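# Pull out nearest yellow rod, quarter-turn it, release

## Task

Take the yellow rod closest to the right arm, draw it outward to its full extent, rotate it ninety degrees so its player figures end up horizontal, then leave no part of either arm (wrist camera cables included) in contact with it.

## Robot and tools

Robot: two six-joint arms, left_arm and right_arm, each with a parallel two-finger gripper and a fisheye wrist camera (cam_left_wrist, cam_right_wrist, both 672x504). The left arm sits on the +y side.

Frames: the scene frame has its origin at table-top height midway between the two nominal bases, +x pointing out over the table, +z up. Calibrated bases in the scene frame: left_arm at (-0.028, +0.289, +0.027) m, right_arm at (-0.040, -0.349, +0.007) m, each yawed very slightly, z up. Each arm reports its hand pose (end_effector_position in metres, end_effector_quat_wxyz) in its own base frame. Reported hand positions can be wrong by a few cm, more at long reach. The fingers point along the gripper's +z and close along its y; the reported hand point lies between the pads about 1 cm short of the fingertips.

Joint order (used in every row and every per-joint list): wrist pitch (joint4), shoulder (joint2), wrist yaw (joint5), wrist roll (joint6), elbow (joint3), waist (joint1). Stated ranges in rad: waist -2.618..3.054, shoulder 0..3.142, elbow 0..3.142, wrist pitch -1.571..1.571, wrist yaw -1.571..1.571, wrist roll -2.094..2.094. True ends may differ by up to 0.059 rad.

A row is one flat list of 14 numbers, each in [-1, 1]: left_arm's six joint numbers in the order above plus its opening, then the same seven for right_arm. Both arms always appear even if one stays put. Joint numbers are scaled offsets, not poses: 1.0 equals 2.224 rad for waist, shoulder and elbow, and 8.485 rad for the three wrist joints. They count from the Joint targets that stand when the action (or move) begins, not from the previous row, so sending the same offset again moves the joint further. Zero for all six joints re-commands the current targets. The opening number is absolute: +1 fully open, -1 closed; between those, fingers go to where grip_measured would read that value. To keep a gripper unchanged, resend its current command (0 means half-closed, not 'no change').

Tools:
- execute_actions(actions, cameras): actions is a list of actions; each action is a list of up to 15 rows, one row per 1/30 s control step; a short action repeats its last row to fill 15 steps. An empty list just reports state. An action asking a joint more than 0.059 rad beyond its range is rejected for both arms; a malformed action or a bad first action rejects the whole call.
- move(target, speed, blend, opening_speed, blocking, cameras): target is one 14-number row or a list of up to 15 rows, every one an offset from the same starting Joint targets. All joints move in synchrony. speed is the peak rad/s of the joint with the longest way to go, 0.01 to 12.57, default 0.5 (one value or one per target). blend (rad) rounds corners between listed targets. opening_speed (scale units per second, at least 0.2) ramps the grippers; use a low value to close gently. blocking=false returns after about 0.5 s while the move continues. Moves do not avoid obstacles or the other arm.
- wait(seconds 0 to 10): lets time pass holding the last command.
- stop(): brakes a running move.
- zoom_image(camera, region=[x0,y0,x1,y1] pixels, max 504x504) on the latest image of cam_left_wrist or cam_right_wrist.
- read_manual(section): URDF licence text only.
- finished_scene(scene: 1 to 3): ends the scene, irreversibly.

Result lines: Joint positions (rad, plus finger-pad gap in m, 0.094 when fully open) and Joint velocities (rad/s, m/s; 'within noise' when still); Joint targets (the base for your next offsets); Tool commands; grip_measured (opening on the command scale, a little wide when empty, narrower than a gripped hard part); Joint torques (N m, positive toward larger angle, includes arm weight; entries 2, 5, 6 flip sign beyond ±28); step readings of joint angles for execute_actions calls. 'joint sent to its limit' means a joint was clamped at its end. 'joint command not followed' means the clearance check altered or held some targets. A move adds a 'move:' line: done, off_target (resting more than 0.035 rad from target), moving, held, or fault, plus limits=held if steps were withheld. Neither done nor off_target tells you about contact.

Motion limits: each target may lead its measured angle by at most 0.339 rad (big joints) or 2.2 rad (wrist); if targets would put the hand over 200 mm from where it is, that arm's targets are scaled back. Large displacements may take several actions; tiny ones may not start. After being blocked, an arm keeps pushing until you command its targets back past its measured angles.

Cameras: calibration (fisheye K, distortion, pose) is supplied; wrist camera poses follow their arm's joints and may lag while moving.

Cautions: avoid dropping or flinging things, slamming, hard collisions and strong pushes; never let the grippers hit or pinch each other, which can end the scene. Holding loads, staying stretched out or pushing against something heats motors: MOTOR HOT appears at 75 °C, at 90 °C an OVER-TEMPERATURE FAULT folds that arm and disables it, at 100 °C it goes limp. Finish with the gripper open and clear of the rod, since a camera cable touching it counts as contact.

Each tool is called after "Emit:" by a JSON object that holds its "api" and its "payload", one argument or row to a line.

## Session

Emit:
{"api": "execute_actions", "payload": {
  "actions": []
}}

Scene clock: 0.00 s.
left_arm: end_effector_position=(+0.4127, +0.0165, +0.1264) grip_measured=+1.000 end_effector_quat_wxyz=(+0.618, -0.002, +0.786, +0.007) | right_arm: end_effector_position=(+0.3903, -0.0463, +0.1052) grip_measured=+1.000 end_effector_quat_wxyz=(+0.587, +0.098, +0.798, -0.097)
Joint names: [wrist pitch, shoulder, wrist yaw, wrist roll, elbow, waist]
Joint positions: left_arm=[0.901 1.55 0.039 0.018 0.411 0.054 0.094] | right_arm=[0.871 1.537 0.276 0.046 0.357 0.003 0.094]
Joint velocities: within noise
Joint torques (N m): no reading
Heat: left arm: 40 °C; right arm: 38 °C.
Joint targets: left_arm=[0.889 1.548 0.039 0.019 0.413 0.054] | right_arm=[0.861 1.534 0.277 0.048 0.360 0.003]
Tool commands: left_gripper/opening=+1.0 right_gripper/opening=+1.0
camera_calibration:
cam_left_wrist: T_world_to_cam=[[-0.0177666, -0.985889, 0.166453, -0.00796993], [-0.580802, -0.125334, -0.804339, 0.378982], [0.813851, -0.110967, -0.570379, -0.140833], [0, 0, 0, 1]] pos_world=[0.334589, 0.0240143, 0.225829]
cam_right_wrist: T_world_to_cam=[[-0.259, -0.939853, 0.222701, 0.0247898], [-0.669431, 0.00846419, -0.742826, 0.372487], [0.696262, -0.341475, -0.631359, -0.103415], [0, 0, 0, 1]] pos_world=[0.327779, -0.0151678, 0.20588]

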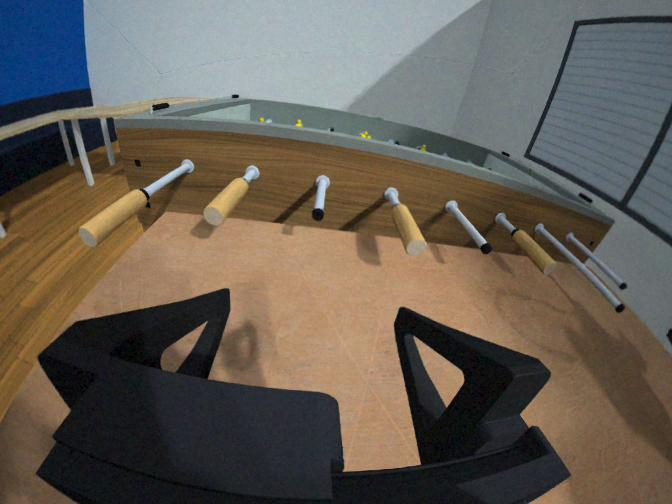

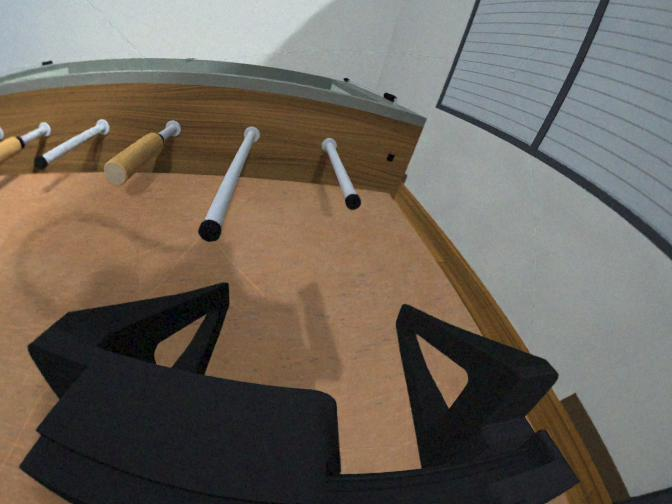

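Emit:
{"api": "move", "payload": {
  "target": [
    [0,0,0,0,0,0,1,0.04149,0.34487,0.02923,-0.19069,0.43975,0.19065,0.35],
    [0,0,0,0,0,0,1,0.04149,0.4438,0.02923,-0.19069,0.43975,0.19065,0.35]
  ],
  "speed": 1.2,
  "blend": 0.08,
  "cameras": ["cam_right_wrist"]
}}

Scene clock: 31.10 s.
left_arm: end_effector_position=(+0.4127, +0.0165, +0.1264) grip_measured=+1.000 end_effector_quat_wxyz=(+0.618, -0.002, +0.786, +0.007) | right_arm: end_effector_position=(+0.5882, +0.1726, +0.0674) grip_measured=+0.352 end_effector_quat_wxyz=(+0.479, -0.474, +0.521, -0.524)
Joint names: [wrist pitch, shoulder, wrist yaw, wrist roll, elbow, waist]
Joint positions: left_arm=[0.901 1.55 0.039 0.018 0.411 0.054 0.094] | right_arm=[1.2 2.525 0.521 -1.572 1.333 0.429 0.064]
Joint velocities: within noise
Joint torques (N m): left_arm=[1.85 -6.78 -0.01 0.01 5.65 -0.03] | right_arm=[1.77 -12.14 0.12 0.05 5.33 -0.12]
Heat: left arm: 40 °C; right arm: 40 °C.
Joint targets: left_arm=[0.889 1.548 0.039 0.019 0.413 0.054] | right_arm=[1.213 2.521 0.525 -1.570 1.338 0.427]
move: done
camera_calibration:
cam_right_wrist: T_world_to_cam=[[-0.0390529, 0.180262, 0.982843, -0.0836191], [-0.481168, -0.86544, 0.13961, 0.455669], [0.875758, -0.467461, 0.120534, -0.324726], [0, 0, 0, 1]] pos_world=[0.500369, 0.257631, 0.0577091]
Images, in order (width x height): cam_right_wrist 672x504.

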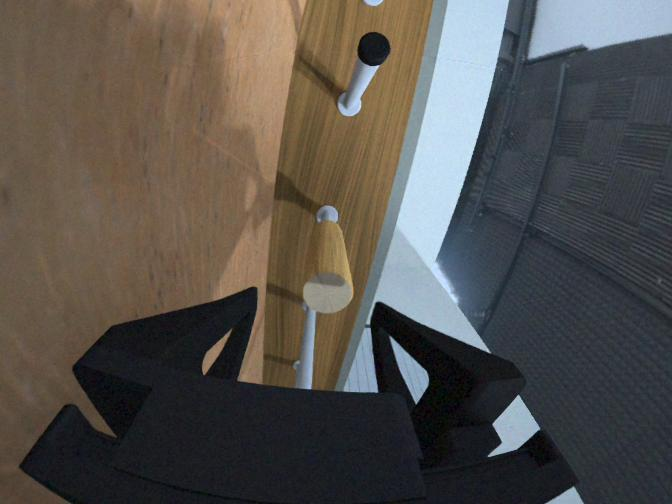

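Emit:
{"api": "move", "payload": {
  "target": [0,0,0,0,0,0,1,-0.02133,0.04451,-0.00731,0,0.11376,-0.02743,0.35],
  "speed": 0.45,
  "cameras": ["cam_right_wrist"]
}}

Scene clock: 42.33 s.
left_arm: end_effector_position=(+0.4127, +0.0165, +0.1264) grip_measured=+1.000 end_effector_quat_wxyz=(+0.618, -0.002, +0.786, +0.007) | right_arm: end_effector_position=(+0.6373, +0.1603, +0.0819) grip_measured=+0.352 end_effector_quat_wxyz=(+0.478, -0.467, +0.523, -0.529)
Joint names: [wrist pitch, shoulder, wrist yaw, wrist roll, elbow, waist]
Joint positions: left_arm=[0.901 1.55 0.039 0.018 0.411 0.054 0.094] | right_arm=[1.045 2.593 0.476 -1.574 1.566 0.37 0.064]
Joint velocities: within noise
Joint torques (N m): left_arm=[1.86 -6.78 -0.02 0.02 5.61 -0.05] | right_arm=[1.56 -10.76 -0.08 0.04 7.6 -0.28]
Heat: left arm: 40 °C; right arm: 41 °C.
Joint targets: left_arm=[0.889 1.548 0.039 0.019 0.413 0.054] | right_arm=[1.032 2.620 0.463 -1.570 1.591 0.366]
move: done
camera_calibration:
cam_right_wrist: T_world_to_cam=[[-0.0461224, 0.178766, 0.98281, -0.0890596], [-0.495298, -0.858496, 0.13291, 0.475052], [0.867498, -0.480654, 0.128138, -0.368455], [0, 0, 0, 1]] pos_world=[0.550819, 0.246651, 0.0716027]
Images, in order (width x height): cam_right_wrist 672x504.

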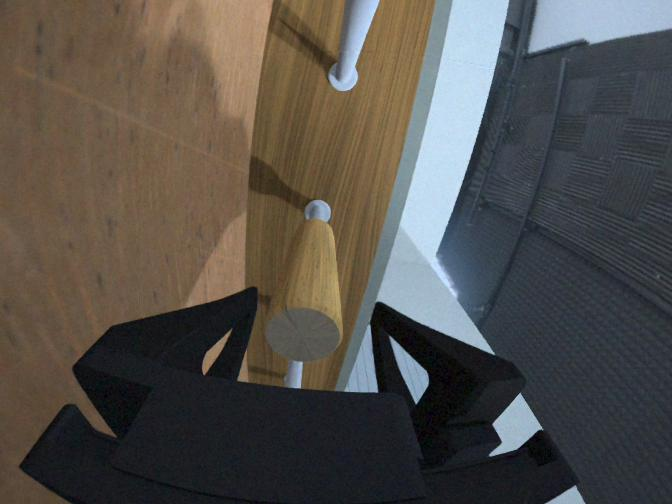

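Emit:
{"api": "move", "payload": {
  "target": [
    [0,0,0,0,0,0,1,0,0.0081,-0.001,0,0,0,0.35],
    [0,0,0,0,0,0,1,0,0.0081,-0.001,0,0,0,-0.5],
    [0,0,0,0,0,0,1,0,0.0081,-0.001,0.18798,0,0,-0.5]
  ],
  "speed": [0.5,0.5,1.0],
  "opening_speed": 0.7,
  "cameras": ["cam_right_wrist"]
}}

Scene clock: 72.13 s.
left_arm: end_effector_position=(+0.4127, +0.0165, +0.1264) grip_measured=+1.000 end_effector_quat_wxyz=(+0.618, -0.002, +0.786, +0.007) | right_arm: end_effector_position=(+0.6376, +0.1633, +0.0716) grip_measured=-0.306 end_effector_quat_wxyz=(+0.708, +0.030, +0.705, -0.034)
Joint names: [wrist pitch, shoulder, wrist yaw, wrist roll, elbow, waist]
Joint positions: left_arm=[0.901 1.55 0.039 0.018 0.411 0.054 0.094] | right_arm=[1.046 2.613 0.46 -0.007 1.571 0.37 0.033]
Joint velocities: within noise
Joint torques (N m): left_arm=[1.85 -6.84 -0.01 0.02 5.64 -0.06] | right_arm=[1.54 -10.96 -0.01 0.35 7.12 -0.27]
Heat: left arm: 40 °C; right arm: 41 °C.
Joint targets: left_arm=[0.889 1.548 0.039 0.019 0.413 0.054] | right_arm=[1.032 2.638 0.455 0.024 1.591 0.366]
move: done
camera_calibration:
cam_right_wrist: T_world_to_cam=[[-0.137944, -0.973429, 0.182778, 0.224529], [-0.406796, -0.112574, -0.906556, 0.375393], [0.903044, -0.199407, -0.380458, -0.398162], [0, 0, 0, 1]] pos_world=[0.543238, 0.181427, 0.147793]
Images, in order (width x height): cam_right_wrist 672x504.

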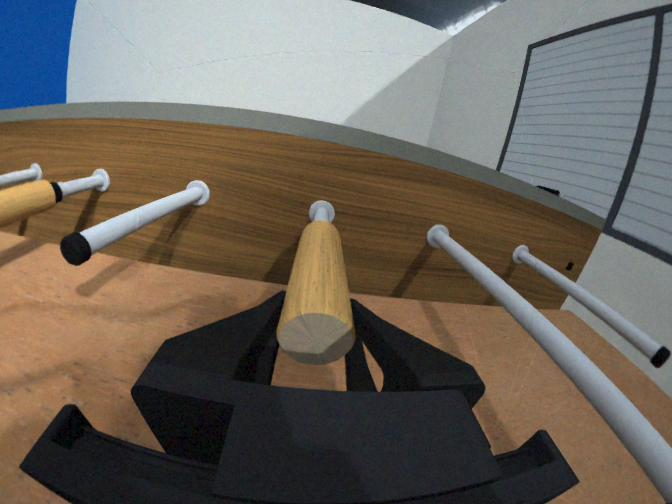

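Emit:
{"api": "move", "payload": {
  "target": [
    [0,0,0,0,0,0,1,0.0251,-0.08094,0.01049,0,-0.16052,0.03642,-0.5],
    [0,0,0,0,0,0,1,0.02982,-0.13399,0.01815,0.00342,-0.25719,0.06587,-0.5],
    [0,0,0,0,0,0,1,0.0251,-0.18345,0.02522,0.00884,-0.32599,0.09397,-0.5],
    [0,0,0,0,0,0,1,0.01921,-0.22212,0.031,0.01402,-0.37158,0.11808,-0.5]
  ],
  "speed": [0.4,0.4,0.3,0.15],
  "blend": 0.04,
  "cameras": ["cam_right_wrist"]
}}

Scene clock: 88.37 s.
left_arm: end_effector_position=(+0.4127, +0.0165, +0.1264) grip_measured=+1.000 end_effector_quat_wxyz=(+0.618, -0.002, +0.786, +0.007) | right_arm: end_effector_position=(+0.4666, +0.1806, +0.0682) grip_measured=-0.307 end_effector_quat_wxyz=(+0.654, +0.033, +0.755, -0.029)
Joint names: [wrist pitch, shoulder, wrist yaw, wrist roll, elbow, waist]
Joint positions: left_arm=[0.901 1.55 0.039 0.018 0.411 0.054 0.094] | right_arm=[1.184 2.188 0.67 0.113 0.823 0.59 0.033]
Joint velocities: within noise
Joint torques (N m): left_arm=[1.85 -6.8 0 0.01 5.63 -0.08] | right_arm=[1.68 -12.55 0.64 0.35 -0.1 3.44]
Heat: left arm: 40 °C; right arm: 42 °C.
Joint targets: left_arm=[0.889 1.548 0.039 0.019 0.413 0.054] | right_arm=[1.195 2.144 0.718 0.144 0.764 0.629]
move: off_target (right_arm); right_arm: the elbow is farthest, 0.058 rad from its target
camera_calibration:
cam_right_wrist: T_world_to_cam=[[-0.109785, -0.976791, 0.18392, 0.205704], [-0.533798, -0.0981484, -0.839897, 0.356785], [0.838455, -0.190384, -0.510634, -0.204143], [0, 0, 0, 1]] pos_world=[0.384199, 0.197082, 0.157587]
Images, in order (width x height): cam_right_wrist 672x504.

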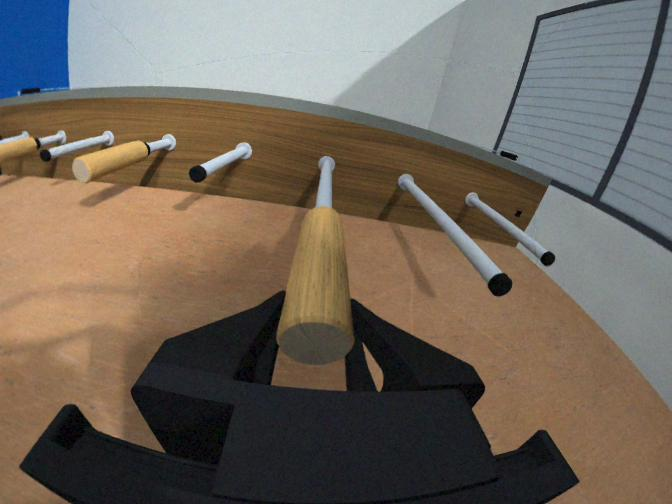

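Emit:
{"api": "move", "payload": {
  "target": [
    [0,0,0,0,0,0,1,0,0.0135,-0.0039,-0.0024,0.0184,-0.0121,-0.5],
    [0,0,0,0,0,0,1,0,0.0135,-0.0039,-0.0024,0.0184,-0.0121,0.6],
    [0,0,0,0,0,0,1,-0.01874,-0.08,0.01025,0.0106,-0.0605,0.0454,0.6]
  ],
  "speed": 0.4,
  "opening_speed": 1.5,
  "cameras": ["cam_right_wrist"]
}}

Scene clock: 102.67 s.
left_arm: end_effector_position=(+0.4127, +0.0165, +0.1264) grip_measured=+1.000 end_effector_quat_wxyz=(+0.618, -0.002, +0.786, +0.007) | right_arm: end_effector_position=(+0.4041, +0.1886, +0.0806) grip_measured=+0.598 end_effector_quat_wxyz=(+0.633, +0.040, +0.773, -0.027)
Joint names: [wrist pitch, shoulder, wrist yaw, wrist roll, elbow, waist]
Joint positions: left_arm=[0.901 1.55 0.039 0.018 0.411 0.054 0.094] | right_arm=[1.05 1.984 0.799 0.218 0.646 0.725 0.075]
Joint velocities: within noise
Joint torques (N m): left_arm=[1.86 -6.78 -0.01 0 5.64 -0.09] | right_arm=[1.46 -8.83 0.24 0.11 3.02 0.49]
Heat: left arm: 40 °C; right arm: 42 °C.
Joint targets: left_arm=[0.889 1.548 0.039 0.019 0.413 0.054] | right_arm=[1.036 1.966 0.805 0.233 0.630 0.730]
move: done
camera_calibration:
cam_right_wrist: T_world_to_cam=[[-0.107798, -0.978472, 0.175991, 0.204568], [-0.580855, -0.0816785, -0.809899, 0.348126], [0.806838, -0.18953, -0.559545, -0.127403], [0, 0, 0, 1]] pos_world=[0.327057, 0.204452, 0.174657]
Images, in order (width x height): cam_right_wrist 672x504.

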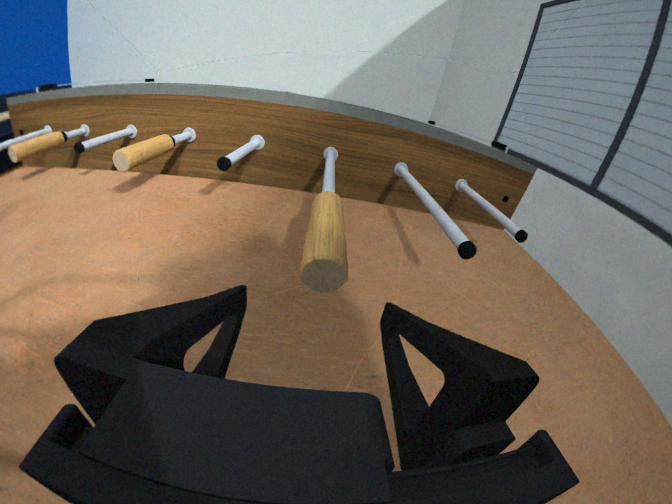

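Emit:
{"api": "finished_scene", "payload": {
  "scene": 3
}}

The scene is finished: the task was done.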